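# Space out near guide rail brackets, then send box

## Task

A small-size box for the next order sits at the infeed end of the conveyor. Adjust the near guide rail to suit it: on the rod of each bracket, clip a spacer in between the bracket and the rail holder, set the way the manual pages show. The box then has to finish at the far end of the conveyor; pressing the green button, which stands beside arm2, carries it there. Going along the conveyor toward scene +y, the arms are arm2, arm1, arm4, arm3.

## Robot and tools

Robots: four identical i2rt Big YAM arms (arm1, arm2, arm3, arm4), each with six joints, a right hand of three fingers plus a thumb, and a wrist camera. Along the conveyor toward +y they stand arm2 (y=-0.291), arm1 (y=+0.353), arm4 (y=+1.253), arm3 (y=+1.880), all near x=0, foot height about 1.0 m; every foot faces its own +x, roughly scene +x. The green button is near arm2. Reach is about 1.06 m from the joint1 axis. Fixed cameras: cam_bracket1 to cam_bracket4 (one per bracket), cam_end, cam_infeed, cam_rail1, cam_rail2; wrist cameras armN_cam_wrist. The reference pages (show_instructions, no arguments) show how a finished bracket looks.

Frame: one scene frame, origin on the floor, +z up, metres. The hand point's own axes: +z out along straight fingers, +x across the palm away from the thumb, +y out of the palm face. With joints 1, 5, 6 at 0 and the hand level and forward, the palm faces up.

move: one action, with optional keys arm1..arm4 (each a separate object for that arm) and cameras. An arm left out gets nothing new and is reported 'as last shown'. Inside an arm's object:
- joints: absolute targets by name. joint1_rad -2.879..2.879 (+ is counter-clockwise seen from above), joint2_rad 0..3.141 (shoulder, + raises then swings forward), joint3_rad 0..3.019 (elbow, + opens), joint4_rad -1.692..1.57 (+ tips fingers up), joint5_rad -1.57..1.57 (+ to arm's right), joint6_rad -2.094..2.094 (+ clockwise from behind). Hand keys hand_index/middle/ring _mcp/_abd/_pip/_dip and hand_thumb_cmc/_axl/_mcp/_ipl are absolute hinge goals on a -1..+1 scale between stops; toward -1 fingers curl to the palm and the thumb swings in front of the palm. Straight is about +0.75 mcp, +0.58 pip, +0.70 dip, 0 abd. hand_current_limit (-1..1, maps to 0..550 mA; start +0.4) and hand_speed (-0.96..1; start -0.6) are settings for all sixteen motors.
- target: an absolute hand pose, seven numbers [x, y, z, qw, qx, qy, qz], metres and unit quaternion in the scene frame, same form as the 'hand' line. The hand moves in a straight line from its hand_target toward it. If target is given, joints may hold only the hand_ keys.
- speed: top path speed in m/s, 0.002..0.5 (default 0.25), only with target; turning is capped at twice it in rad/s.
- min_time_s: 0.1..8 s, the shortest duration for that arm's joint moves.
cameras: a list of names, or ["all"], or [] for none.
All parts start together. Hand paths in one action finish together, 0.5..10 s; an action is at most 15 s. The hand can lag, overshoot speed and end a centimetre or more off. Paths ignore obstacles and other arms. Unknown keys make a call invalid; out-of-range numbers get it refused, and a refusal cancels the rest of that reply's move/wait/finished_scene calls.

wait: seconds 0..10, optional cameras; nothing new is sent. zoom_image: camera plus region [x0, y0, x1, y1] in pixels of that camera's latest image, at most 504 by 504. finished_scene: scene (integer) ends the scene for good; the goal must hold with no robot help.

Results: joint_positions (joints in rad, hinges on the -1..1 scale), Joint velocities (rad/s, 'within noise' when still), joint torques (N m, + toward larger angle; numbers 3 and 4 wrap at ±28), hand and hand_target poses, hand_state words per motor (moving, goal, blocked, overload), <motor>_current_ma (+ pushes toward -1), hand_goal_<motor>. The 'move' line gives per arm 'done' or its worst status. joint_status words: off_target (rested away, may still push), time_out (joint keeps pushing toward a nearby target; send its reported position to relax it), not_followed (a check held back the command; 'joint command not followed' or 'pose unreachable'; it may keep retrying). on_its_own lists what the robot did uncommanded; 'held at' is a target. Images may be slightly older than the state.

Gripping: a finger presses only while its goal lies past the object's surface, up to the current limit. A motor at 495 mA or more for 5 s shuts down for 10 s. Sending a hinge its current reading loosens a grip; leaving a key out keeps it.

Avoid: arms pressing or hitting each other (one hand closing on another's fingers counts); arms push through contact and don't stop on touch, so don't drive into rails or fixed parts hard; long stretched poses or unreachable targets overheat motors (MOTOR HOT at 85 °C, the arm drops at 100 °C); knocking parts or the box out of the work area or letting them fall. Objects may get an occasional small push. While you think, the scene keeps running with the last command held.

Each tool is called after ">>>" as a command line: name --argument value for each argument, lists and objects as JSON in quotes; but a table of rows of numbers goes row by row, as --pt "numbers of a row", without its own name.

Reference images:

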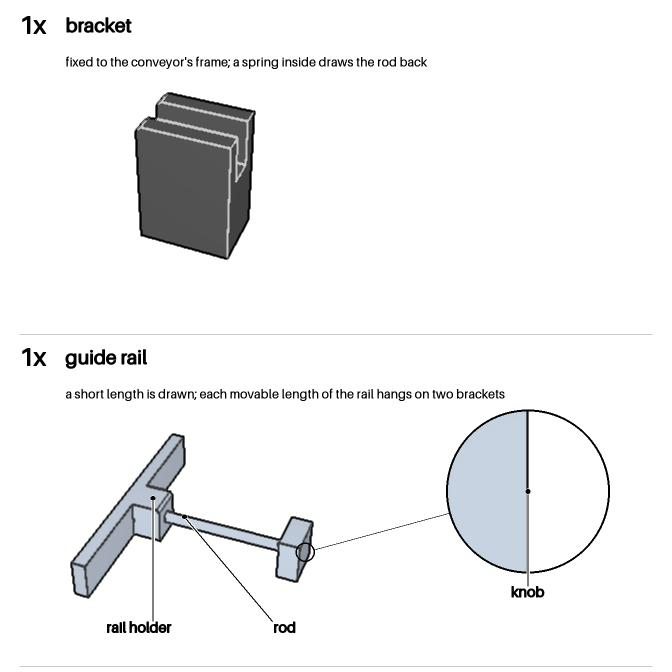

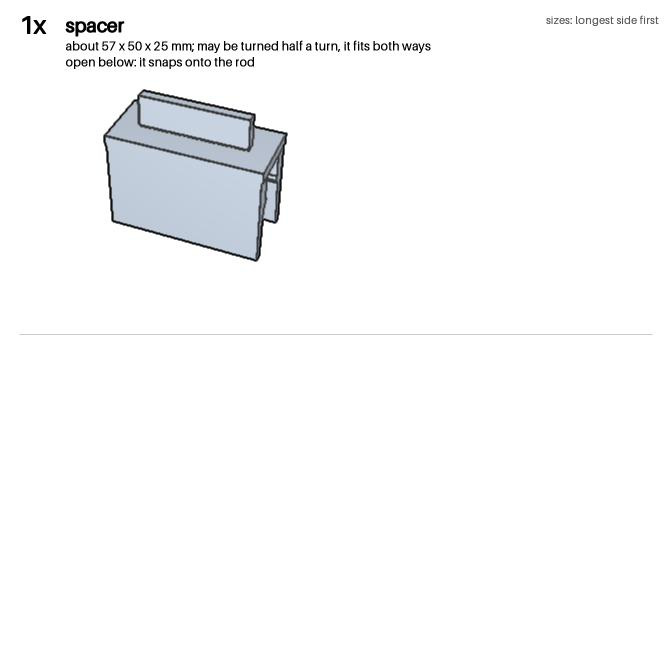

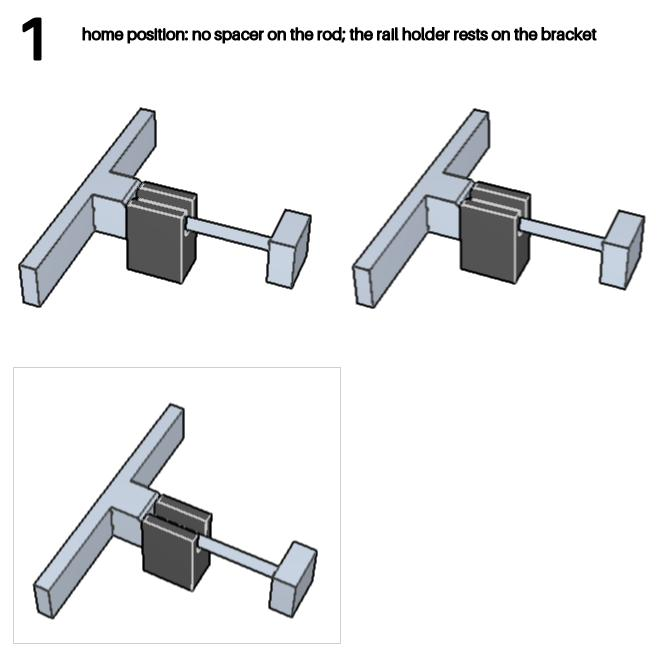

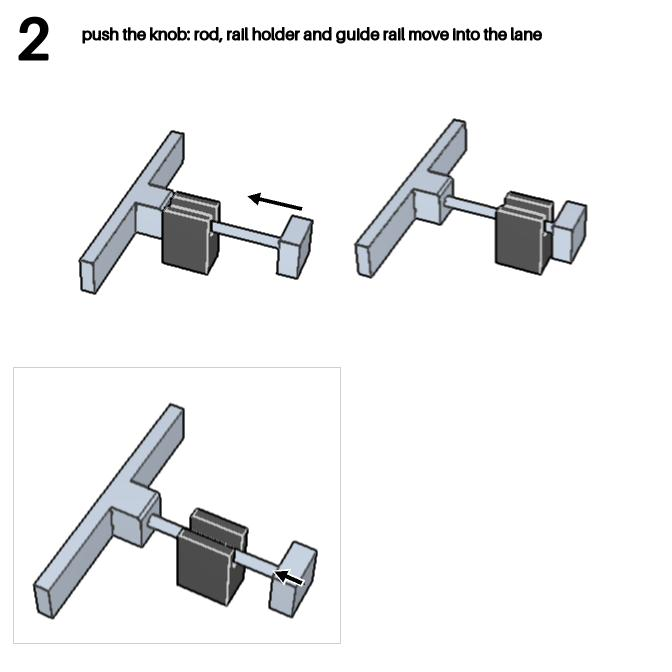

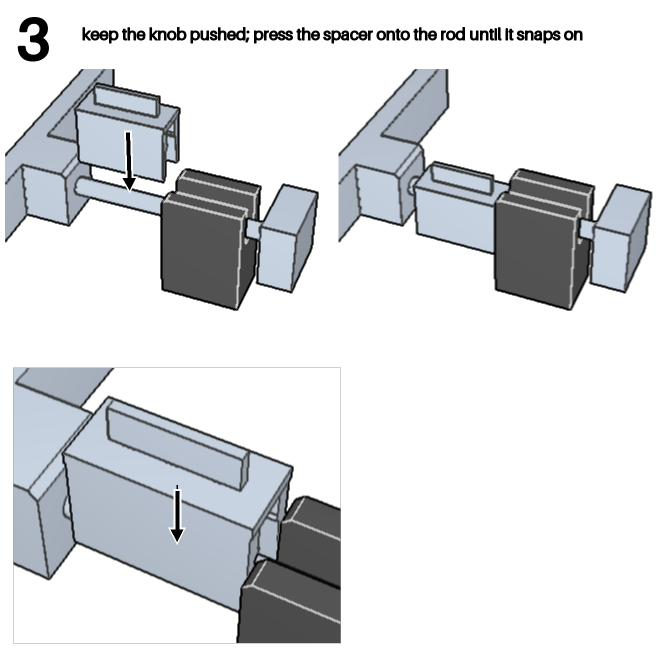

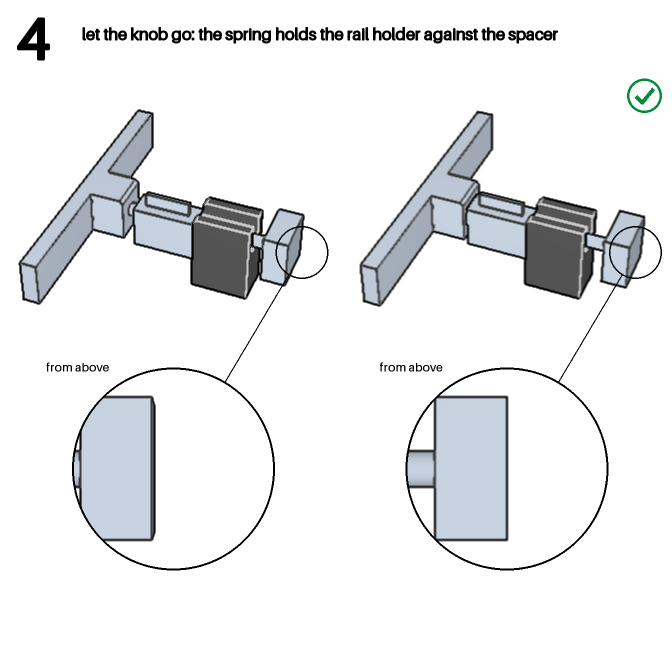

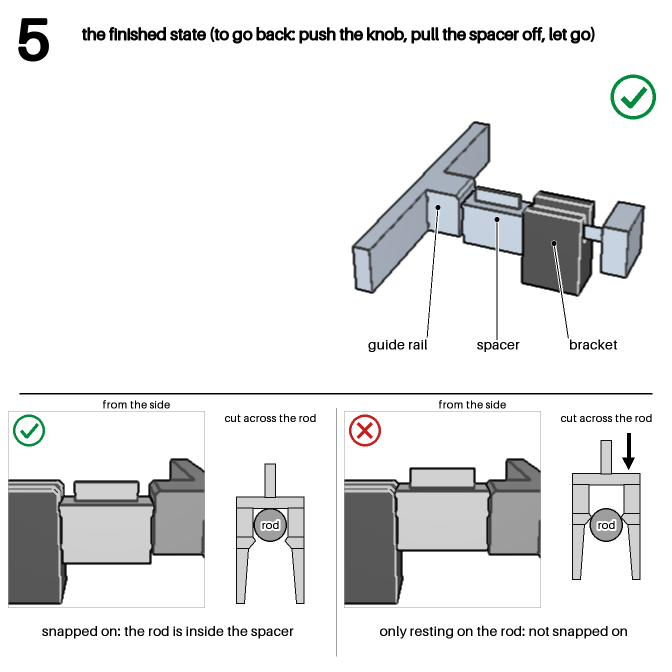

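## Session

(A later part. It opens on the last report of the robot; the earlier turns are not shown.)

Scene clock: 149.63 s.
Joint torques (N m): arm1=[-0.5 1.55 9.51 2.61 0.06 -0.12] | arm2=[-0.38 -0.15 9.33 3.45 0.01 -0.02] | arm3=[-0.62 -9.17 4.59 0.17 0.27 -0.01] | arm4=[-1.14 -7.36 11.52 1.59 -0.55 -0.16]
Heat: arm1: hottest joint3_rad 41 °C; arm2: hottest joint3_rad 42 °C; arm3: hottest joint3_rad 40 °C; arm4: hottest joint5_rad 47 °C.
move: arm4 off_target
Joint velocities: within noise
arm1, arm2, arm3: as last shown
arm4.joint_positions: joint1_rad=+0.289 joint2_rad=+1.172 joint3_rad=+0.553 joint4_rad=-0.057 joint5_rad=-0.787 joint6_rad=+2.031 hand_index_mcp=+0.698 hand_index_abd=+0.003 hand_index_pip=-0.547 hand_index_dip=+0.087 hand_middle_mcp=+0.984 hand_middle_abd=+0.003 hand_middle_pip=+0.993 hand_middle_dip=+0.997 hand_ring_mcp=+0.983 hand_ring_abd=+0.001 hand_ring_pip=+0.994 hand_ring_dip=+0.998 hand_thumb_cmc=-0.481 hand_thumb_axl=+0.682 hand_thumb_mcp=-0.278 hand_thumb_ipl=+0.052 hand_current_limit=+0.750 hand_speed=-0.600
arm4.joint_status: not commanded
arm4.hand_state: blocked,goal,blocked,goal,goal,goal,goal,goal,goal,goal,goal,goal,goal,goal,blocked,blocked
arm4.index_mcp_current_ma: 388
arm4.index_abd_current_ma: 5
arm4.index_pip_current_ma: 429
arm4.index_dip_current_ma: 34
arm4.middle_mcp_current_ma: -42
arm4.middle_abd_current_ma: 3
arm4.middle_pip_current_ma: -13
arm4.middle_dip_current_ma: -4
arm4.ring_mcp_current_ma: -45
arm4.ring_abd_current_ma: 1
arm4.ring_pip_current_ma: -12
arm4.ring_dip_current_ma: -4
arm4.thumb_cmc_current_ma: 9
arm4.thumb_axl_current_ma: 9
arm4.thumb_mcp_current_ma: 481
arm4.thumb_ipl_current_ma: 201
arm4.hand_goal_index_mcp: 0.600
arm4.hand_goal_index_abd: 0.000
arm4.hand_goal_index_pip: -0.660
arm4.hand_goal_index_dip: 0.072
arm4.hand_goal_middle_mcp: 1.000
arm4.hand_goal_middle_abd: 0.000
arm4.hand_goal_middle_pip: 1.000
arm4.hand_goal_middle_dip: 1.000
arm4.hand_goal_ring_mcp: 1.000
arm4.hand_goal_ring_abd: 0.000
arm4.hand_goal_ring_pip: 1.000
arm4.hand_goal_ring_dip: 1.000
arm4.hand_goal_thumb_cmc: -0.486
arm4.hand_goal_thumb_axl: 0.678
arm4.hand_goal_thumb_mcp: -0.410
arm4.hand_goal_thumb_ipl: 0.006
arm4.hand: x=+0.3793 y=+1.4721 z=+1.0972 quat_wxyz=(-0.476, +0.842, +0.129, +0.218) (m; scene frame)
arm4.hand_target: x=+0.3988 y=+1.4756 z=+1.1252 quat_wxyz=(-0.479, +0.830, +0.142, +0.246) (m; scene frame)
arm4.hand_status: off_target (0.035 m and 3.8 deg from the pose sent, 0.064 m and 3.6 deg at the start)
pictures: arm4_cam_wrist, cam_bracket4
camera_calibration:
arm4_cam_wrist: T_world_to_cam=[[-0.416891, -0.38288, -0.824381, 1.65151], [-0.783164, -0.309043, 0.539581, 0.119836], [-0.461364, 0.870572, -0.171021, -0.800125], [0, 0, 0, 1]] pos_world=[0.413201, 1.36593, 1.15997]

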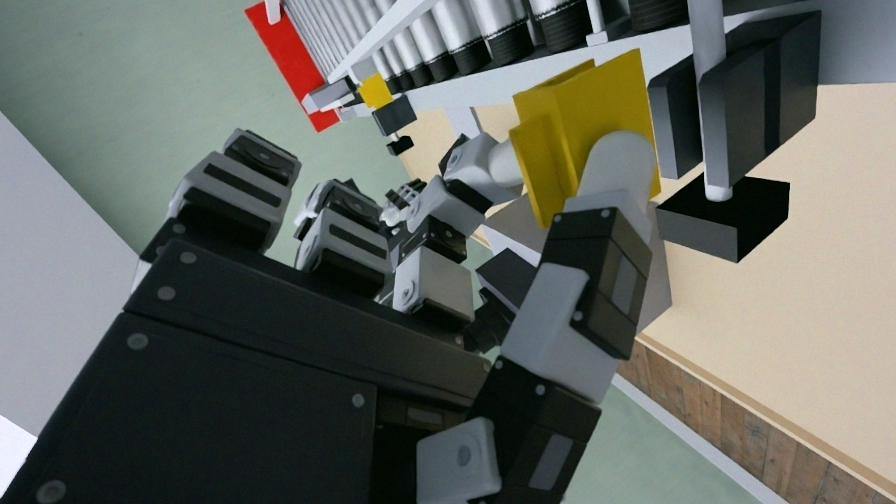

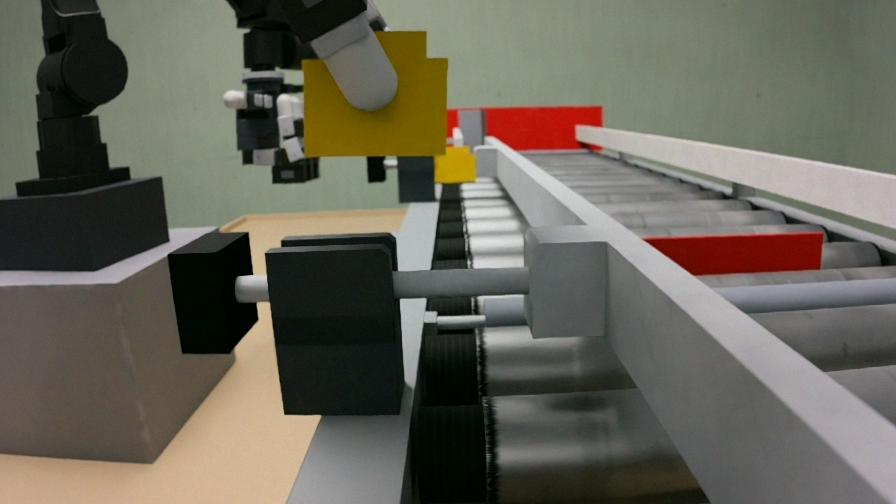

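>>> zoom_image --camera "cam_bracket4" --region '[240, 20, 560, 300]'

>>> move --cameras '["cam_bracket3", "arm4_cam_wrist"]'

>>> zoom_image --camera "cam_bracket3" --region '[240, 180, 560, 460]'

>>> zoom_image --camera "arm4_cam_wrist" --region '[480, 0, 840, 280]'

Scaled by 1.575 from the camera's 896x504 image, which has a finer 1280x720 frame.

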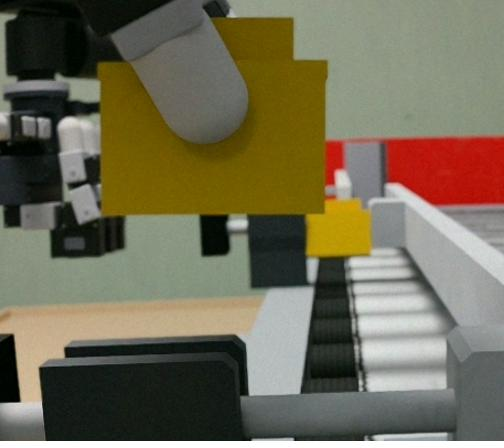

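Scene clock: 149.93 s.
Joint torques (N m): arm1=[-0.5 1.44 9.5 2.63 0.06 -0.12] | arm2=[-0.56 0.73 9.25 3.32 0.06 -0.09] | arm3=[-0.67 -9.11 4.89 0.35 0.27 0.01] | arm4=[-1.32 -7.41 11.52 1.52 -0.55 -0.17]
Heat: arm1: hottest joint3_rad 41 °C; arm2: hottest joint3_rad 42 °C; arm3: hottest joint3_rad 40 °C; arm4: hottest joint5_rad 47 °C.
Joint velocities: arm1=[within noise] | arm2=[0.005 -0.024 -0.027 0.017 -0.022 -0.154] | arm3=[within noise] | arm4=[within noise]
arm1.joint_positions: joint1_rad=-0.080 joint2_rad=+0.609 joint3_rad=+1.380 joint4_rad=-1.288 joint5_rad=-0.058 joint6_rad=+1.162 hand_index_mcp=+0.754 hand_index_abd=+0.001 hand_index_pip=+0.577 hand_index_dip=+0.696 hand_middle_mcp=+0.754 hand_middle_abd=+0.000 hand_middle_pip=+0.577 hand_middle_dip=+0.696 hand_ring_mcp=+0.754 hand_ring_abd=+0.001 hand_ring_pip=+0.577 hand_ring_dip=+0.696 hand_thumb_cmc=+0.714 hand_thumb_axl=+0.677 hand_thumb_mcp=+0.226 hand_thumb_ipl=+0.168 hand_current_limit=+0.400 hand_speed=-0.600
arm1.joint_status: not commanded
arm1.hand_state: goal,goal,goal,goal,goal,goal,goal,goal,goal,goal,goal,goal,goal,goal,goal,goal
arm1.index_mcp_current_ma: 0
arm1.index_abd_current_ma: 0
arm1.index_pip_current_ma: 1
arm1.index_dip_current_ma: 0
arm1.middle_mcp_current_ma: 0
arm1.middle_abd_current_ma: 0
arm1.middle_pip_current_ma: 1
arm1.middle_dip_current_ma: 0
arm1.ring_mcp_current_ma: 0
arm1.ring_abd_current_ma: 0
arm1.ring_pip_current_ma: 1
arm1.ring_dip_current_ma: 0
arm1.thumb_cmc_current_ma: 0
arm1.thumb_axl_current_ma: -1
arm1.thumb_mcp_current_ma: 0
arm1.thumb_ipl_current_ma: 0
arm1.hand_goal_index_mcp: 0.754
arm1.hand_goal_index_abd: 0.000
arm1.hand_goal_index_pip: 0.576
arm1.hand_goal_index_dip: 0.696
arm1.hand_goal_middle_mcp: 0.754
arm1.hand_goal_middle_abd: 0.000
arm1.hand_goal_middle_pip: 0.576
arm1.hand_goal_middle_dip: 0.696
arm1.hand_goal_ring_mcp: 0.754
arm1.hand_goal_ring_abd: 0.000
arm1.hand_goal_ring_pip: 0.576
arm1.hand_goal_ring_dip: 0.696
arm1.hand_goal_thumb_cmc: 0.714
arm1.hand_goal_thumb_axl: 0.678
arm1.hand_goal_thumb_mcp: 0.226
arm1.hand_goal_thumb_ipl: 0.168
arm1.hand: x=+0.2785 y=+0.2857 z=+1.5353 quat_wxyz=(+0.068, +0.840, +0.206, +0.498) (m; scene frame)
arm1.hand_target: x=+0.2758 y=+0.2856 z=+1.5450 quat_wxyz=(+0.070, +0.834, +0.205, +0.507) (m; scene frame)
arm1.hand_status: not commanded
arm2.joint_positions: joint1_rad=-0.169 joint2_rad=+0.607 joint3_rad=+1.362 joint4_rad=-1.180 joint5_rad=-0.019 joint6_rad=+1.058 hand_index_mcp=+0.755 hand_index_abd=+0.001 hand_index_pip=+0.577 hand_index_dip=+0.696 hand_middle_mcp=+0.755 hand_middle_abd=+0.000 hand_middle_pip=+0.577 hand_middle_dip=+0.696 hand_ring_mcp=+0.755 hand_ring_abd=+0.000 hand_ring_pip=+0.577 hand_ring_dip=+0.696 hand_thumb_cmc=+0.715 hand_thumb_axl=+0.677 hand_thumb_mcp=+0.226 hand_thumb_ipl=+0.168 hand_current_limit=+0.400 hand_speed=-0.600
arm2.joint_status: not commanded
arm2.hand_state: goal,goal,goal,goal,goal,goal,goal,goal,goal,goal,goal,goal,goal,goal,goal,goal
arm2.index_mcp_current_ma: 0
arm2.index_abd_current_ma: 0
arm2.index_pip_current_ma: 0
arm2.index_dip_current_ma: 0
arm2.middle_mcp_current_ma: 0
arm2.middle_abd_current_ma: 0
arm2.middle_pip_current_ma: 0
arm2.middle_dip_current_ma: 0
arm2.ring_mcp_current_ma: 0
arm2.ring_abd_current_ma: 0
arm2.ring_pip_current_ma: 0
arm2.ring_dip_current_ma: 0
arm2.thumb_cmc_current_ma: 0
arm2.thumb_axl_current_ma: 0
arm2.thumb_mcp_current_ma: 0
arm2.thumb_ipl_current_ma: 0
arm2.hand_goal_index_mcp: 0.754
arm2.hand_goal_index_abd: 0.000
arm2.hand_goal_index_pip: 0.576
arm2.hand_goal_index_dip: 0.696
arm2.hand_goal_middle_mcp: 0.754
arm2.hand_goal_middle_abd: 0.000
arm2.hand_goal_middle_pip: 0.576
arm2.hand_goal_middle_dip: 0.696
arm2.hand_goal_ring_mcp: 0.754
arm2.hand_goal_ring_abd: 0.000
arm2.hand_goal_ring_pip: 0.576
arm2.hand_goal_ring_dip: 0.696
arm2.hand_goal_thumb_cmc: 0.714
arm2.hand_goal_thumb_axl: 0.678
arm2.hand_goal_thumb_mcp: 0.226
arm2.hand_goal_thumb_ipl: 0.168
arm2.hand: x=+0.1640 y=-0.4516 z=+1.5901 quat_wxyz=(+0.212, +0.838, +0.087, +0.496) (m; scene frame)
arm2.hand_target: x=+0.1609 y=-0.4505 z=+1.6004 quat_wxyz=(+0.216, +0.832, +0.086, +0.505) (m; scene frame)
arm2.hand_status: not commanded
arm3.joint_positions: joint1_rad=+1.107 joint2_rad=+1.437 joint3_rad=+0.649 joint4_rad=-0.793 joint5_rad=-0.005 joint6_rad=+0.965 hand_index_mcp=-0.473 hand_index_abd=+0.001 hand_index_pip=-0.998 hand_index_dip=+0.837 hand_middle_mcp=-0.472 hand_middle_abd=+0.000 hand_middle_pip=-0.998 hand_middle_dip=+0.837 hand_ring_mcp=-0.467 hand_ring_abd=+0.001 hand_ring_pip=-0.998 hand_ring_dip=+0.842 hand_thumb_cmc=+0.713 hand_thumb_axl=+0.677 hand_thumb_mcp=+0.220 hand_thumb_ipl=+0.165 hand_current_limit=+0.750 hand_speed=-0.500
arm3.joint_status: not commanded
arm3.hand_state: goal,goal,goal,goal,goal,goal,goal,goal,goal,goal,goal,goal,goal,goal,goal,goal
arm3.index_mcp_current_ma: 10
arm3.index_abd_current_ma: 1
arm3.index_pip_current_ma: 3
arm3.index_dip_current_ma: -4
arm3.middle_mcp_current_ma: 11
arm3.middle_abd_current_ma: 0
arm3.middle_pip_current_ma: 4
arm3.middle_dip_current_ma: -5
arm3.ring_mcp_current_ma: 27
arm3.ring_abd_current_ma: 1
arm3.ring_pip_current_ma: 3
arm3.ring_dip_current_ma: 3
arm3.thumb_cmc_current_ma: -1
arm3.thumb_axl_current_ma: -1
arm3.thumb_mcp_current_ma: -15
arm3.thumb_ipl_current_ma: -7
arm3.hand_goal_index_mcp: -0.478
arm3.hand_goal_index_abd: 0.000
arm3.hand_goal_index_pip: -1.000
arm3.hand_goal_index_dip: 0.840
arm3.hand_goal_middle_mcp: -0.478
arm3.hand_goal_middle_abd: 0.000
arm3.hand_goal_middle_pip: -1.000
arm3.hand_goal_middle_dip: 0.840
arm3.hand_goal_ring_mcp: -0.478
arm3.hand_goal_ring_abd: 0.000
arm3.hand_goal_ring_pip: -1.000
arm3.hand_goal_ring_dip: 0.840
arm3.hand_goal_thumb_cmc: 0.714
arm3.hand_goal_thumb_axl: 0.678
arm3.hand_goal_thumb_mcp: 0.226
arm3.hand_goal_thumb_ipl: 0.168
arm3.hand: x=+0.1979 y=+2.1093 z=+1.0024 quat_wxyz=(+0.000, +0.706, +0.708, -0.001) (m; scene frame)
arm3.hand_target: x=+0.1999 y=+2.1060 z=+1.0000 quat_wxyz=(+0.000, +0.707, +0.707, +0.000) (m; scene frame)
arm3.hand_status: not commanded
arm4.joint_positions: joint1_rad=+0.289 joint2_rad=+1.172 joint3_rad=+0.553 joint4_rad=-0.057 joint5_rad=-0.787 joint6_rad=+2.031 hand_index_mcp=+0.698 hand_index_abd=+0.003 hand_index_pip=-0.547 hand_index_dip=+0.087 hand_middle_mcp=+0.984 hand_middle_abd=+0.003 hand_middle_pip=+0.993 hand_middle_dip=+0.997 hand_ring_mcp=+0.983 hand_ring_abd=+0.001 hand_ring_pip=+0.994 hand_ring_dip=+0.998 hand_thumb_cmc=-0.481 hand_thumb_axl=+0.682 hand_thumb_mcp=-0.278 hand_thumb_ipl=+0.052 hand_current_limit=+0.750 hand_speed=-0.600
arm4.joint_status: not commanded
arm4.hand_state: blocked,goal,blocked,goal,goal,goal,goal,goal,goal,goal,goal,goal,goal,goal,blocked,blocked
arm4.index_mcp_current_ma: 388
arm4.index_abd_current_ma: 5
arm4.index_pip_current_ma: 429
arm4.index_dip_current_ma: 34
arm4.middle_mcp_current_ma: -42
arm4.middle_abd_current_ma: 3
arm4.middle_pip_current_ma: -13
arm4.middle_dip_current_ma: -4
arm4.ring_mcp_current_ma: -45
arm4.ring_abd_current_ma: 1
arm4.ring_pip_current_ma: -12
arm4.ring_dip_current_ma: -4
arm4.thumb_cmc_current_ma: 9
arm4.thumb_axl_current_ma: 9
arm4.thumb_mcp_current_ma: 481
arm4.thumb_ipl_current_ma: 201
arm4.hand_goal_index_mcp: 0.600
arm4.hand_goal_index_abd: 0.000
arm4.hand_goal_index_pip: -0.660
arm4.hand_goal_index_dip: 0.072
arm4.hand_goal_middle_mcp: 1.000
arm4.hand_goal_middle_abd: 0.000
arm4.hand_goal_middle_pip: 1.000
arm4.hand_goal_middle_dip: 1.000
arm4.hand_goal_ring_mcp: 1.000
arm4.hand_goal_ring_abd: 0.000
arm4.hand_goal_ring_pip: 1.000
arm4.hand_goal_ring_dip: 1.000
arm4.hand_goal_thumb_cmc: -0.486
arm4.hand_goal_thumb_axl: 0.678
arm4.hand_goal_thumb_mcp: -0.410
arm4.hand_goal_thumb_ipl: 0.006
arm4.hand: x=+0.3793 y=+1.4721 z=+1.0972 quat_wxyz=(-0.476, +0.842, +0.129, +0.218) (m; scene frame)
arm4.hand_target: x=+0.3988 y=+1.4756 z=+1.1252 quat_wxyz=(-0.479, +0.830, +0.142, +0.246) (m; scene frame)
arm4.hand_status: off_target (0.035 m and 3.8 deg from the pose sent, 0.064 m and 3.6 deg at the start)
pictures: arm4_cam_wrist, cam_bracket3
camera_calibration:
arm4_cam_wrist: T_world_to_cam=[[-0.416891, -0.38288, -0.824381, 1.65151], [-0.783164, -0.309043, 0.539581, 0.119836], [-0.461364, 0.870572, -0.171021, -0.800125], [0, 0, 0, 1]] pos_world=[0.413201, 1.36593, 1.15997]

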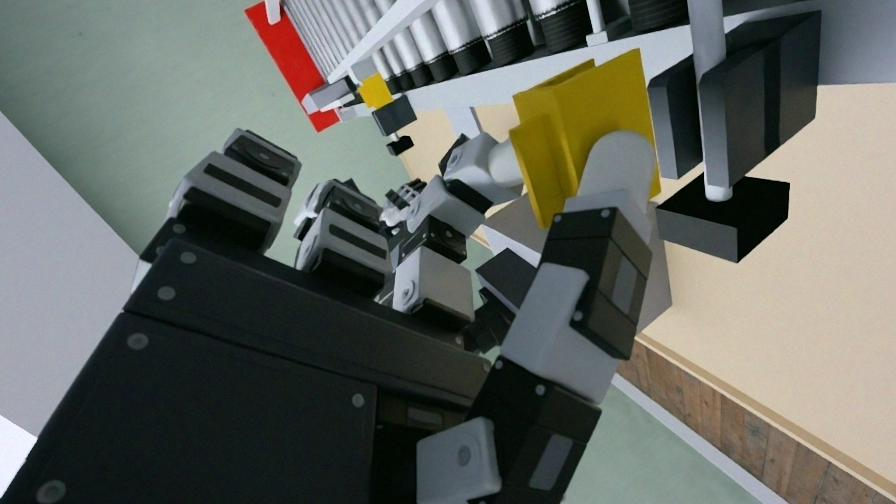

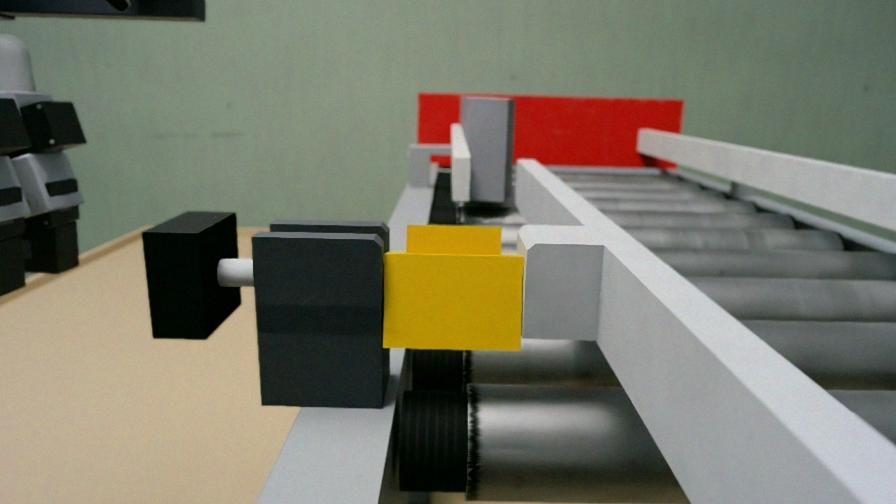

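Scaled by 1.575 from the camera's 896x504 image, which has a finer 1280x720 frame.

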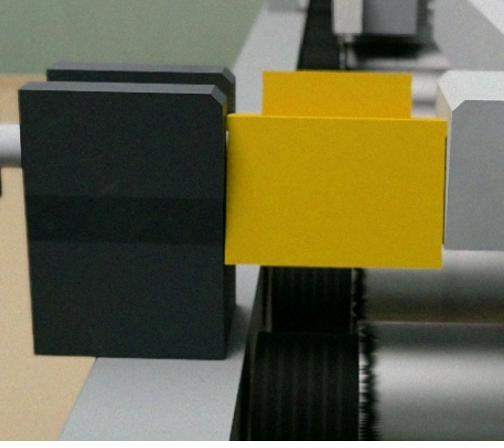

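Scaled by 1.400 from the camera's 896x504 image, which has a finer 1280x720 frame.

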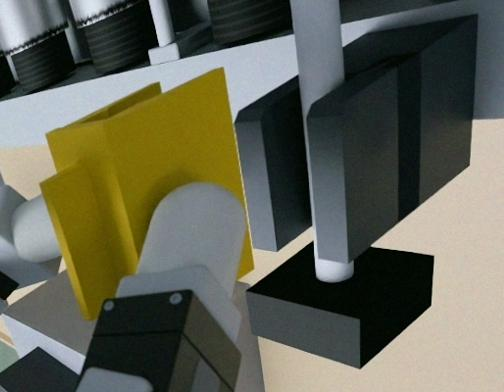

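>>> move --arm3 '{"target":[0.295,2.108,0.992,0,0.7071,0.7071,0],"speed":0.06}' --arm4 '{"target":[0.430,1.478,1.118,0.4794,-0.8303,-0.1420,-0.2460],"speed":0.05}' --cameras '["cam_bracket3","cam_bracket4"]'

>>> move --arm3 '{"target":[0.345,2.108,0.992,0,0.7071,0.7071,0],"speed":0.06}' --cameras '["cam_bracket3","cam_bracket4"]'

Scene clock: 152.47 s.
Joint torques (N m): arm1=[-0.44 1.49 9.48 2.61 0.07 -0.12] | arm2=[-1.26 0.91 9.21 3.34 0.07 -0.18] | arm3=[-0.26 -10.99 8.01 0.14 0.24 -0.06] | arm4=[-1.26 -5.77 11.58 2.52 -0.57 -0.17]
Heat: arm1: hottest joint3_rad 41 °C; arm2: hottest joint3_rad 42 °C; arm3: hottest joint3_rad 40 °C; arm4: hottest joint5_rad 46 °C.
move: arm3 off_target; arm4 off_target
Joint velocities: within noise
arm1, arm2: as last shown
arm3.joint_positions: joint1_rad=+0.899 joint2_rad=+1.593 joint3_rad=+0.773 joint4_rad=-0.789 joint5_rad=-0.003 joint6_rad=+0.764 hand_index_mcp=-0.473 hand_index_abd=+0.001 hand_index_pip=-0.998 hand_index_dip=+0.837 hand_middle_mcp=-0.472 hand_middle_abd=+0.000 hand_middle_pip=-0.998 hand_middle_dip=+0.837 hand_ring_mcp=-0.467 hand_ring_abd=+0.001 hand_ring_pip=-0.998 hand_ring_dip=+0.842 hand_thumb_cmc=+0.713 hand_thumb_axl=+0.677 hand_thumb_mcp=+0.220 hand_thumb_ipl=+0.165 hand_current_limit=+0.750 hand_speed=-0.500
arm3.joint_status: not commanded
arm3.hand_state: goal,goal,goal,goal,goal,goal,goal,goal,goal,goal,goal,goal,goal,goal,goal,goal
arm3.index_mcp_current_ma: 10
arm3.index_abd_current_ma: 1
arm3.index_pip_current_ma: 3
arm3.index_dip_current_ma: -4
arm3.middle_mcp_current_ma: 11
arm3.middle_abd_current_ma: 0
arm3.middle_pip_current_ma: 4
arm3.middle_dip_current_ma: -5
arm3.ring_mcp_current_ma: 27
arm3.ring_abd_current_ma: 1
arm3.ring_pip_current_ma: 3
arm3.ring_dip_current_ma: 3
arm3.thumb_cmc_current_ma: -1
arm3.thumb_axl_current_ma: -1
arm3.thumb_mcp_current_ma: -15
arm3.thumb_ipl_current_ma: -7
arm3.hand_goal_index_mcp: -0.478
arm3.hand_goal_index_abd: 0.000
arm3.hand_goal_index_pip: -1.000
arm3.hand_goal_index_dip: 0.840
arm3.hand_goal_middle_mcp: -0.478
arm3.hand_goal_middle_abd: 0.000
arm3.hand_goal_middle_pip: -1.000
arm3.hand_goal_middle_dip: 0.840
arm3.hand_goal_ring_mcp: -0.478
arm3.hand_goal_ring_abd: 0.000
arm3.hand_goal_ring_pip: -1.000
arm3.hand_goal_ring_dip: 0.840
arm3.hand_goal_thumb_cmc: 0.714
arm3.hand_goal_thumb_axl: 0.678
arm3.hand_goal_thumb_mcp: 0.226
arm3.hand_goal_thumb_ipl: 0.168
arm3.hand: x=+0.2780 y=+2.0979 z=+0.9862 quat_wxyz=(-0.001, +0.708, +0.706, -0.014) (m; scene frame)
arm3.hand_target: x=+0.2945 y=+2.1076 z=+0.9926 quat_wxyz=(+0.000, +0.707, +0.707, +0.000) (m; scene frame)
arm3.hand_status: off_target (0.021 m and 1.7 deg from the pose sent, 0.098 m and 0.2 deg at the start)
arm4.joint_positions: joint1_rad=+0.262 joint2_rad=+1.240 joint3_rad=+0.611 joint4_rad=-0.057 joint5_rad=-0.808 joint6_rad=+2.008 hand_index_mcp=+0.698 hand_index_abd=+0.003 hand_index_pip=-0.547 hand_index_dip=+0.087 hand_middle_mcp=+0.984 hand_middle_abd=+0.003 hand_middle_pip=+0.993 hand_middle_dip=+0.997 hand_ring_mcp=+0.983 hand_ring_abd=+0.001 hand_ring_pip=+0.994 hand_ring_dip=+0.998 hand_thumb_cmc=-0.481 hand_thumb_axl=+0.682 hand_thumb_mcp=-0.278 hand_thumb_ipl=+0.052 hand_current_limit=+0.750 hand_speed=-0.600
arm4.joint_status: not commanded
arm4.hand_state: blocked,goal,blocked,goal,goal,goal,goal,goal,goal,goal,goal,goal,goal,goal,blocked,blocked
arm4.index_mcp_current_ma: 388
arm4.index_abd_current_ma: 5
arm4.index_pip_current_ma: 429
arm4.index_dip_current_ma: 34
arm4.middle_mcp_current_ma: -42
arm4.middle_abd_current_ma: 3
arm4.middle_pip_current_ma: -13
arm4.middle_dip_current_ma: -4
arm4.ring_mcp_current_ma: -45
arm4.ring_abd_current_ma: 1
arm4.ring_pip_current_ma: -12
arm4.ring_dip_current_ma: -4
arm4.thumb_cmc_current_ma: 9
arm4.thumb_axl_current_ma: 9
arm4.thumb_mcp_current_ma: 481
arm4.thumb_ipl_current_ma: 201
arm4.hand_goal_index_mcp: 0.600
arm4.hand_goal_index_abd: 0.000
arm4.hand_goal_index_pip: -0.660
arm4.hand_goal_index_dip: 0.072
arm4.hand_goal_middle_mcp: 1.000
arm4.hand_goal_middle_abd: 0.000
arm4.hand_goal_middle_pip: 1.000
arm4.hand_goal_middle_dip: 1.000
arm4.hand_goal_ring_mcp: 1.000
arm4.hand_goal_ring_abd: 0.000
arm4.hand_goal_ring_pip: 1.000
arm4.hand_goal_ring_dip: 1.000
arm4.hand_goal_thumb_cmc: -0.486
arm4.hand_goal_thumb_axl: 0.678
arm4.hand_goal_thumb_mcp: -0.410
arm4.hand_goal_thumb_ipl: 0.006
arm4.hand: x=+0.4048 y=+1.4729 z=+1.0990 quat_wxyz=(-0.477, +0.841, +0.130, +0.221) (m; scene frame)
arm4.hand_target: x=+0.4285 y=+1.4771 z=+1.1186 quat_wxyz=(-0.479, +0.831, +0.142, +0.246) (m; scene frame)
arm4.hand_status: off_target (0.032 m and 3.4 deg from the pose sent, 0.055 m and 3.8 deg at the start)
pictures: cam_bracket3, cam_bracket4

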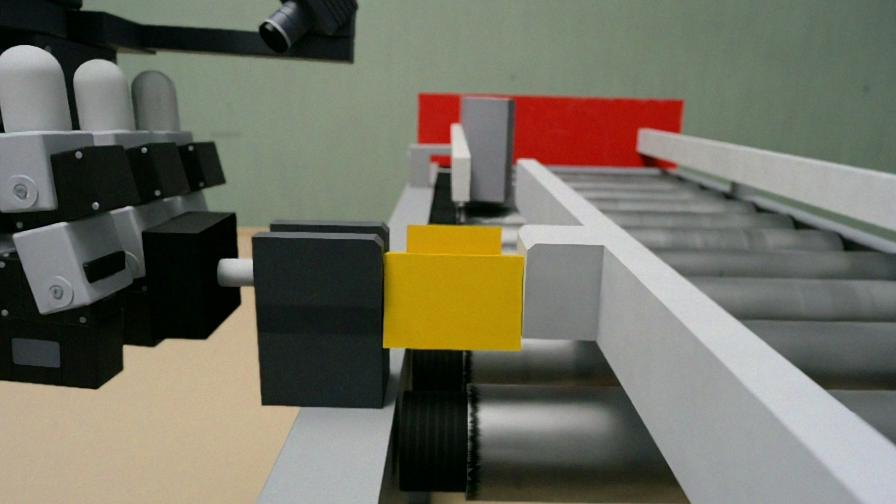

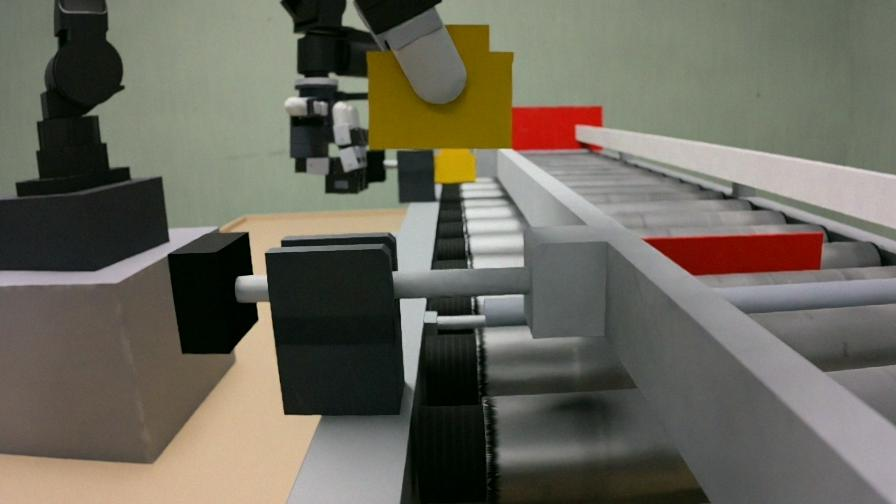

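Scene clock: 153.80 s.
Joint torques (N m): arm1=[-0.5 1.49 9.5 2.63 0.06 -0.12] | arm2=[-0.15 -0.67 9.46 3.23 0.06 -0.04] | arm3=[-4.37 -10.81 11.89 1.07 1.28 -0.14] | arm4=[-1.08 -5.77 11.6 2.52 -0.56 -0.18]
Heat: arm1: hottest joint3_rad 41 °C; arm2: hottest joint3_rad 42 °C; arm3: hottest joint3_rad 40 °C; arm4: hottest joint5_rad 46 °C.
move: arm3 off_target
Joint velocities: within noise
arm1, arm2, arm4: as last shown
arm3.joint_positions: joint1_rad=+0.863 joint2_rad=+1.648 joint3_rad=+0.824 joint4_rad=-0.852 joint5_rad=-0.027 joint6_rad=+0.696 hand_index_mcp=-0.479 hand_index_abd=-0.010 hand_index_pip=-0.998 hand_index_dip=+0.837 hand_middle_mcp=-0.506 hand_middle_abd=+0.005 hand_middle_pip=-1.000 hand_middle_dip=+0.837 hand_ring_mcp=-0.467 hand_ring_abd=+0.001 hand_ring_pip=-0.998 hand_ring_dip=+0.842 hand_thumb_cmc=+0.713 hand_thumb_axl=+0.677 hand_thumb_mcp=+0.220 hand_thumb_ipl=+0.165 hand_current_limit=+0.750 hand_speed=-0.500
arm3.joint_status: not commanded
arm3.hand_state: goal,goal,goal,goal,blocked,goal,goal,goal,goal,goal,goal,goal,goal,goal,goal,goal
arm3.index_mcp_current_ma: -1
arm3.index_abd_current_ma: -19
arm3.index_pip_current_ma: 3
arm3.index_dip_current_ma: -4
arm3.middle_mcp_current_ma: -84
arm3.middle_abd_current_ma: 8
arm3.middle_pip_current_ma: 0
arm3.middle_dip_current_ma: -5
arm3.ring_mcp_current_ma: 27
arm3.ring_abd_current_ma: 1
arm3.ring_pip_current_ma: 3
arm3.ring_dip_current_ma: 3
arm3.thumb_cmc_current_ma: -1
arm3.thumb_axl_current_ma: -1
arm3.thumb_mcp_current_ma: -15
arm3.thumb_ipl_current_ma: -7
arm3.hand_goal_index_mcp: -0.478
arm3.hand_goal_index_abd: 0.000
arm3.hand_goal_index_pip: -1.000
arm3.hand_goal_index_dip: 0.840
arm3.hand_goal_middle_mcp: -0.478
arm3.hand_goal_middle_abd: 0.000
arm3.hand_goal_middle_pip: -1.000
arm3.hand_goal_middle_dip: 0.840
arm3.hand_goal_ring_mcp: -0.478
arm3.hand_goal_ring_abd: 0.000
arm3.hand_goal_ring_pip: -1.000
arm3.hand_goal_ring_dip: 0.840
arm3.hand_goal_thumb_cmc: 0.714
arm3.hand_goal_thumb_axl: 0.678
arm3.hand_goal_thumb_mcp: 0.226
arm3.hand_goal_thumb_ipl: 0.168
arm3.hand: x=+0.2863 y=+2.0962 z=+0.9764 quat_wxyz=(-0.016, +0.696, +0.716, -0.047) (m; scene frame)
arm3.hand_target: x=+0.3406 y=+2.1044 z=+0.9961 quat_wxyz=(+0.002, +0.708, +0.706, -0.001) (m; scene frame)
arm3.hand_status: off_target (0.062 m and 5.9 deg from the pose sent, 0.068 m and 1.7 deg at the start)
pictures: cam_bracket3, cam_bracket4

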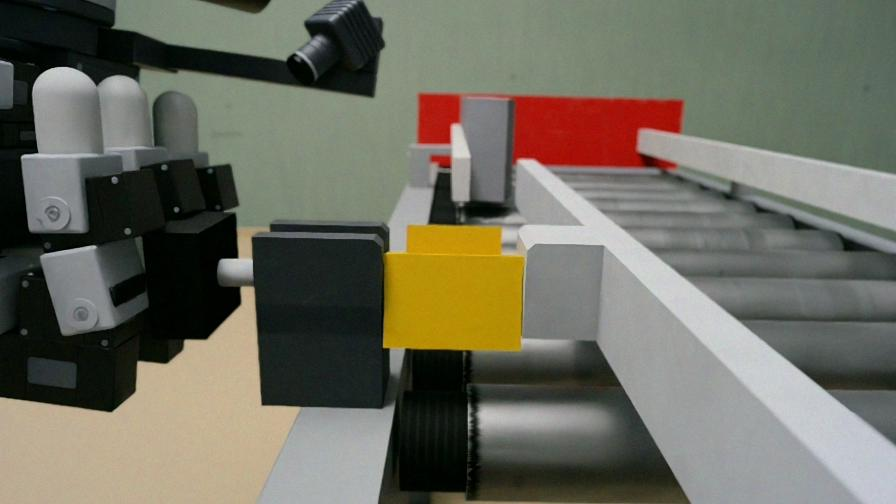

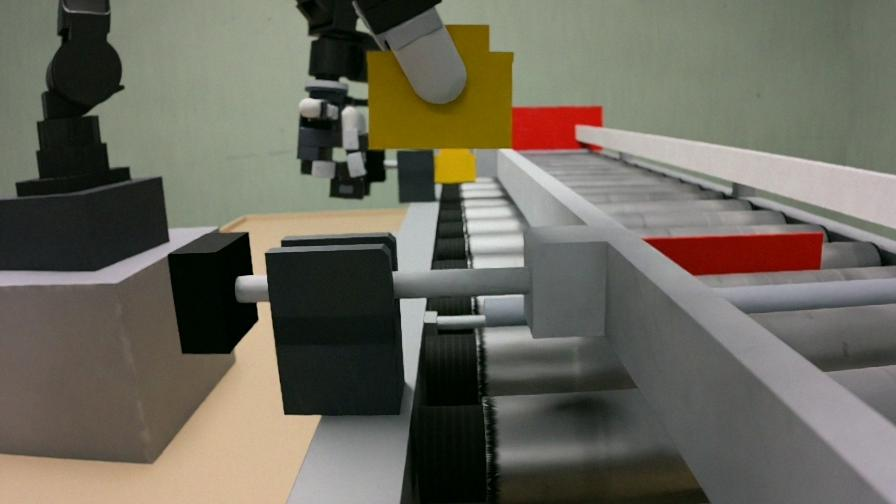

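>>> move --arm3 '{"target":[0.385,2.116,1.005,0,0.7071,0.7071,0],"speed":0.06}' --cameras '["cam_bracket3","cam_bracket4"]'

Scene clock: 155.17 s.
Joint torques (N m): arm1=[-0.5 1.38 9.5 2.65 0.06 -0.12] | arm2=[-0.91 0.44 9.51 3.32 0.02 -0.09] | arm3=[-5.6 -11.87 15.19 1.92 1.97 -0.19] | arm4=[-1.26 -5.66 11.63 2.5 -0.57 -0.17]
Heat: arm1: hottest joint3_rad 41 °C; arm2: hottest joint3_rad 42 °C; arm3: hottest joint3_rad 40 °C; arm4: hottest joint5_rad 46 °C.
move: arm3 off_target
Joint velocities: within noise
arm1, arm2, arm4: as last shown
arm3.joint_positions: joint1_rad=+0.849 joint2_rad=+1.682 joint3_rad=+0.880 joint4_rad=-0.950 joint5_rad=-0.040 joint6_rad=+0.666 hand_index_mcp=-0.475 hand_index_abd=-0.025 hand_index_pip=-1.000 hand_index_dip=+0.837 hand_middle_mcp=-0.519 hand_middle_abd=+0.006 hand_middle_pip=-1.000 hand_middle_dip=+0.837 hand_ring_mcp=-0.467 hand_ring_abd=+0.001 hand_ring_pip=-0.998 hand_ring_dip=+0.842 hand_thumb_cmc=+0.713 hand_thumb_axl=+0.677 hand_thumb_mcp=+0.220 hand_thumb_ipl=+0.165 hand_current_limit=+0.750 hand_speed=-0.500
arm3.joint_status: not commanded
arm3.hand_state: goal,blocked,goal,goal,blocked,goal,goal,goal,goal,goal,goal,goal,goal,goal,goal,goal
arm3.index_mcp_current_ma: 6
arm3.index_abd_current_ma: -57
arm3.index_pip_current_ma: 0
arm3.index_dip_current_ma: -4
arm3.middle_mcp_current_ma: -131
arm3.middle_abd_current_ma: 10
arm3.middle_pip_current_ma: 0
arm3.middle_dip_current_ma: -5
arm3.ring_mcp_current_ma: 27
arm3.ring_abd_current_ma: 1
arm3.ring_pip_current_ma: 3
arm3.ring_dip_current_ma: 3
arm3.thumb_cmc_current_ma: -1
arm3.thumb_axl_current_ma: -1
arm3.thumb_mcp_current_ma: -15
arm3.thumb_ipl_current_ma: -7
arm3.hand_goal_index_mcp: -0.478
arm3.hand_goal_index_abd: 0.000
arm3.hand_goal_index_pip: -1.000
arm3.hand_goal_index_dip: 0.840
arm3.hand_goal_middle_mcp: -0.478
arm3.hand_goal_middle_abd: 0.000
arm3.hand_goal_middle_pip: -1.000
arm3.hand_goal_middle_dip: 0.840
arm3.hand_goal_ring_mcp: -0.478
arm3.hand_goal_ring_abd: 0.000
arm3.hand_goal_ring_pip: -1.000
arm3.hand_goal_ring_dip: 0.840
arm3.hand_goal_thumb_cmc: 0.714
arm3.hand_goal_thumb_axl: 0.678
arm3.hand_goal_thumb_mcp: 0.226
arm3.hand_goal_thumb_ipl: 0.168
arm3.hand: x=+0.2880 y=+2.0953 z=+0.9766 quat_wxyz=(-0.027, +0.689, +0.719, -0.083) (m; scene frame)
arm3.hand_target: x=+0.3716 y=+2.1077 z=+1.0141 quat_wxyz=(+0.005, +0.709, +0.705, -0.001) (m; scene frame)
arm3.hand_status: off_target (0.103 m and 10.3 deg from the pose sent, 0.105 m and 5.9 deg at the start; pose on its path clipped on 17 of 39 steps)
pictures: cam_bracket3, cam_bracket4

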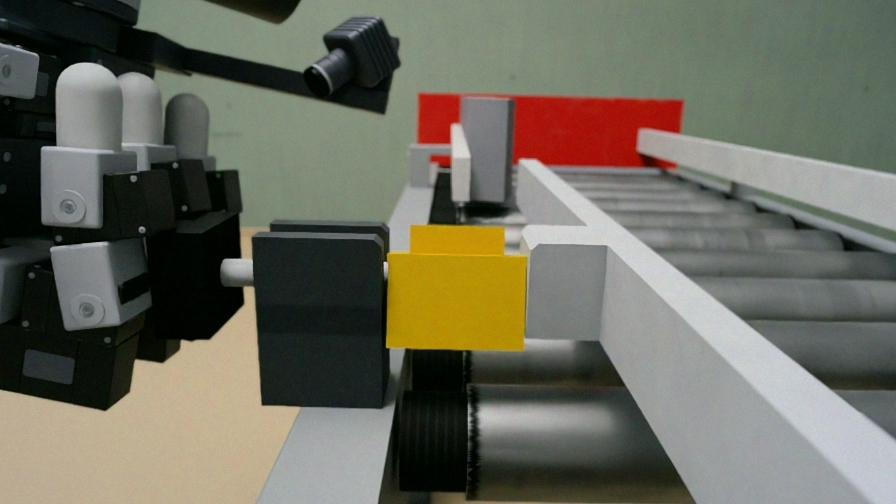

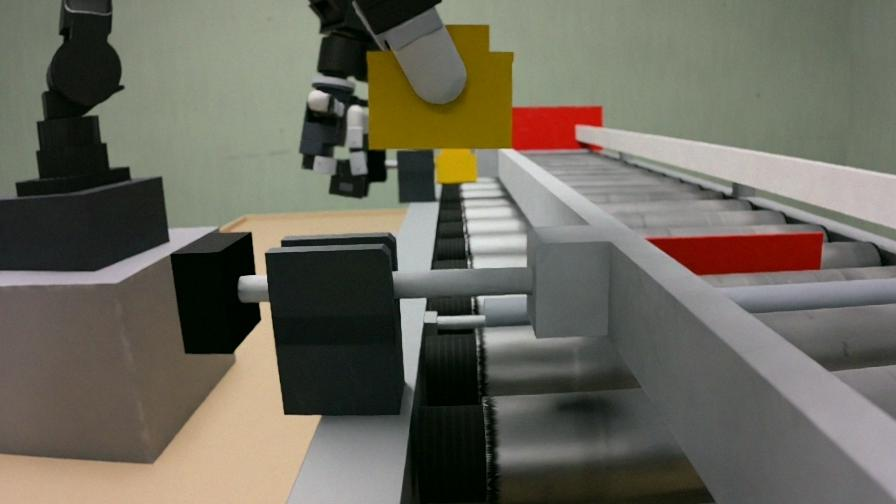

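>>> move --arm3 '{"target":[0.42,2.145,1.02,0,0.7071,0.7071,0],"speed":0.06}' --cameras '["cam_bracket3","cam_bracket4"]'

Scene clock: 156.77 s.
Joint torques (N m): arm1=[-0.5 1.44 9.48 2.62 0.07 -0.12] | arm2=[0.32 -0.67 9.33 3.3 0.02 -0.03] | arm3=[-3.37 -11.81 15.9 2.1 1.83 0.07] | arm4=[-1.44 -5.71 11.67 2.52 -0.57 -0.17]
Heat: arm1: hottest joint3_rad 41 °C; arm2: hottest joint3_rad 42 °C; arm3: hottest joint3_rad 40 °C; arm4: hottest joint5_rad 46 °C.
move: arm3 off_target
Joint velocities: within noise
arm1, arm2, arm4: as last shown
arm3.joint_positions: joint1_rad=+0.849 joint2_rad=+1.688 joint3_rad=+0.890 joint4_rad=-0.965 joint5_rad=-0.043 joint6_rad=+0.674 hand_index_mcp=-0.470 hand_index_abd=-0.029 hand_index_pip=-1.000 hand_index_dip=+0.837 hand_middle_mcp=-0.517 hand_middle_abd=+0.010 hand_middle_pip=-1.000 hand_middle_dip=+0.837 hand_ring_mcp=-0.467 hand_ring_abd=+0.001 hand_ring_pip=-0.998 hand_ring_dip=+0.842 hand_thumb_cmc=+0.713 hand_thumb_axl=+0.677 hand_thumb_mcp=+0.220 hand_thumb_ipl=+0.165 hand_current_limit=+0.750 hand_speed=-0.500
arm3.joint_status: not commanded
arm3.hand_state: goal,blocked,goal,goal,blocked,goal,goal,goal,goal,goal,goal,goal,goal,goal,goal,goal
arm3.index_mcp_current_ma: 19
arm3.index_abd_current_ma: -69
arm3.index_pip_current_ma: 0
arm3.index_dip_current_ma: -4
arm3.middle_mcp_current_ma: -127
arm3.middle_abd_current_ma: 19
arm3.middle_pip_current_ma: 0
arm3.middle_dip_current_ma: -5
arm3.ring_mcp_current_ma: 27
arm3.ring_abd_current_ma: 1
arm3.ring_pip_current_ma: 3
arm3.ring_dip_current_ma: 3
arm3.thumb_cmc_current_ma: -1
arm3.thumb_axl_current_ma: -1
arm3.thumb_mcp_current_ma: -15
arm3.thumb_ipl_current_ma: -7
arm3.hand_goal_index_mcp: -0.478
arm3.hand_goal_index_abd: 0.000
arm3.hand_goal_index_pip: -1.000
arm3.hand_goal_index_dip: 0.840
arm3.hand_goal_middle_mcp: -0.478
arm3.hand_goal_middle_abd: 0.000
arm3.hand_goal_middle_pip: -1.000
arm3.hand_goal_middle_dip: 0.840
arm3.hand_goal_ring_mcp: -0.478
arm3.hand_goal_ring_abd: 0.000
arm3.hand_goal_ring_pip: -1.000
arm3.hand_goal_ring_dip: 0.840
arm3.hand_goal_thumb_cmc: 0.714
arm3.hand_goal_thumb_axl: 0.678
arm3.hand_goal_thumb_mcp: 0.226
arm3.hand_goal_thumb_ipl: 0.168
arm3.hand: x=+0.2879 y=+2.0952 z=+0.9769 quat_wxyz=(-0.029, +0.692, +0.716, -0.089) (m; scene frame)
arm3.hand_target: x=+0.3672 y=+2.1221 z=+1.0163 quat_wxyz=(+0.003, +0.709, +0.706, +0.000) (m; scene frame)
arm3.hand_status: off_target (0.148 m and 10.9 deg from the pose sent, 0.148 m and 10.3 deg at the start; pose on its path clipped on 42 of 46 steps)
pictures: cam_bracket3, cam_bracket4

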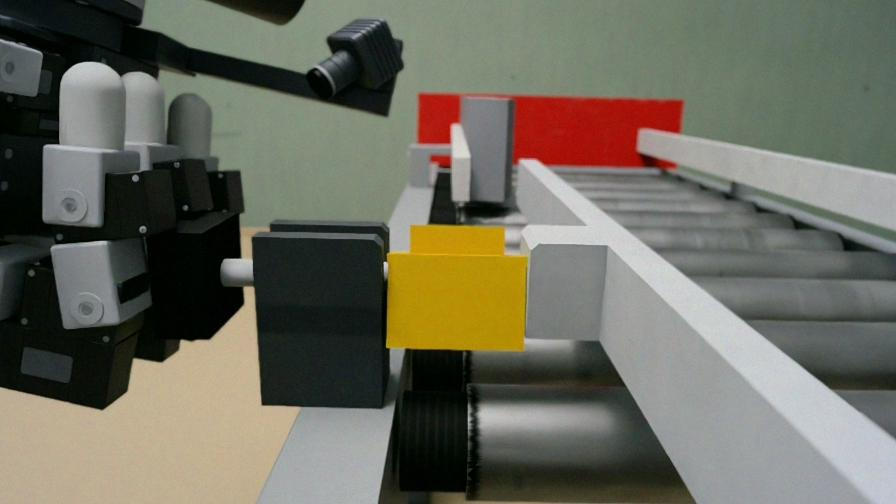

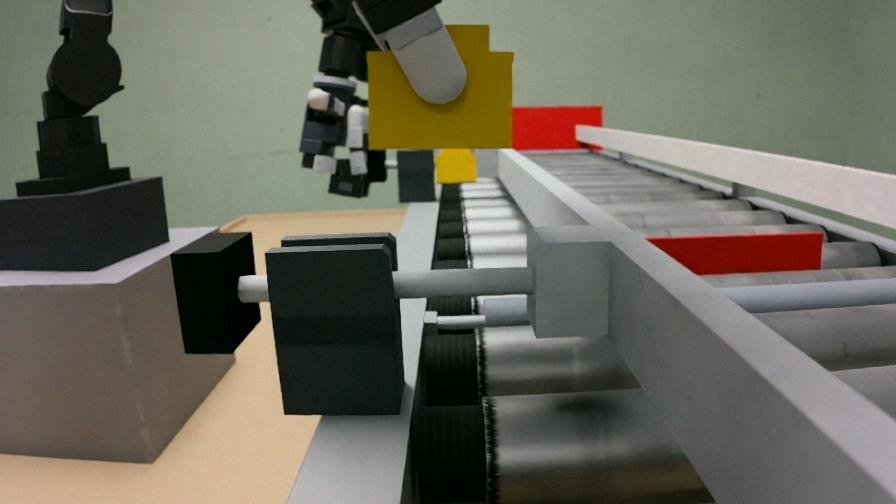

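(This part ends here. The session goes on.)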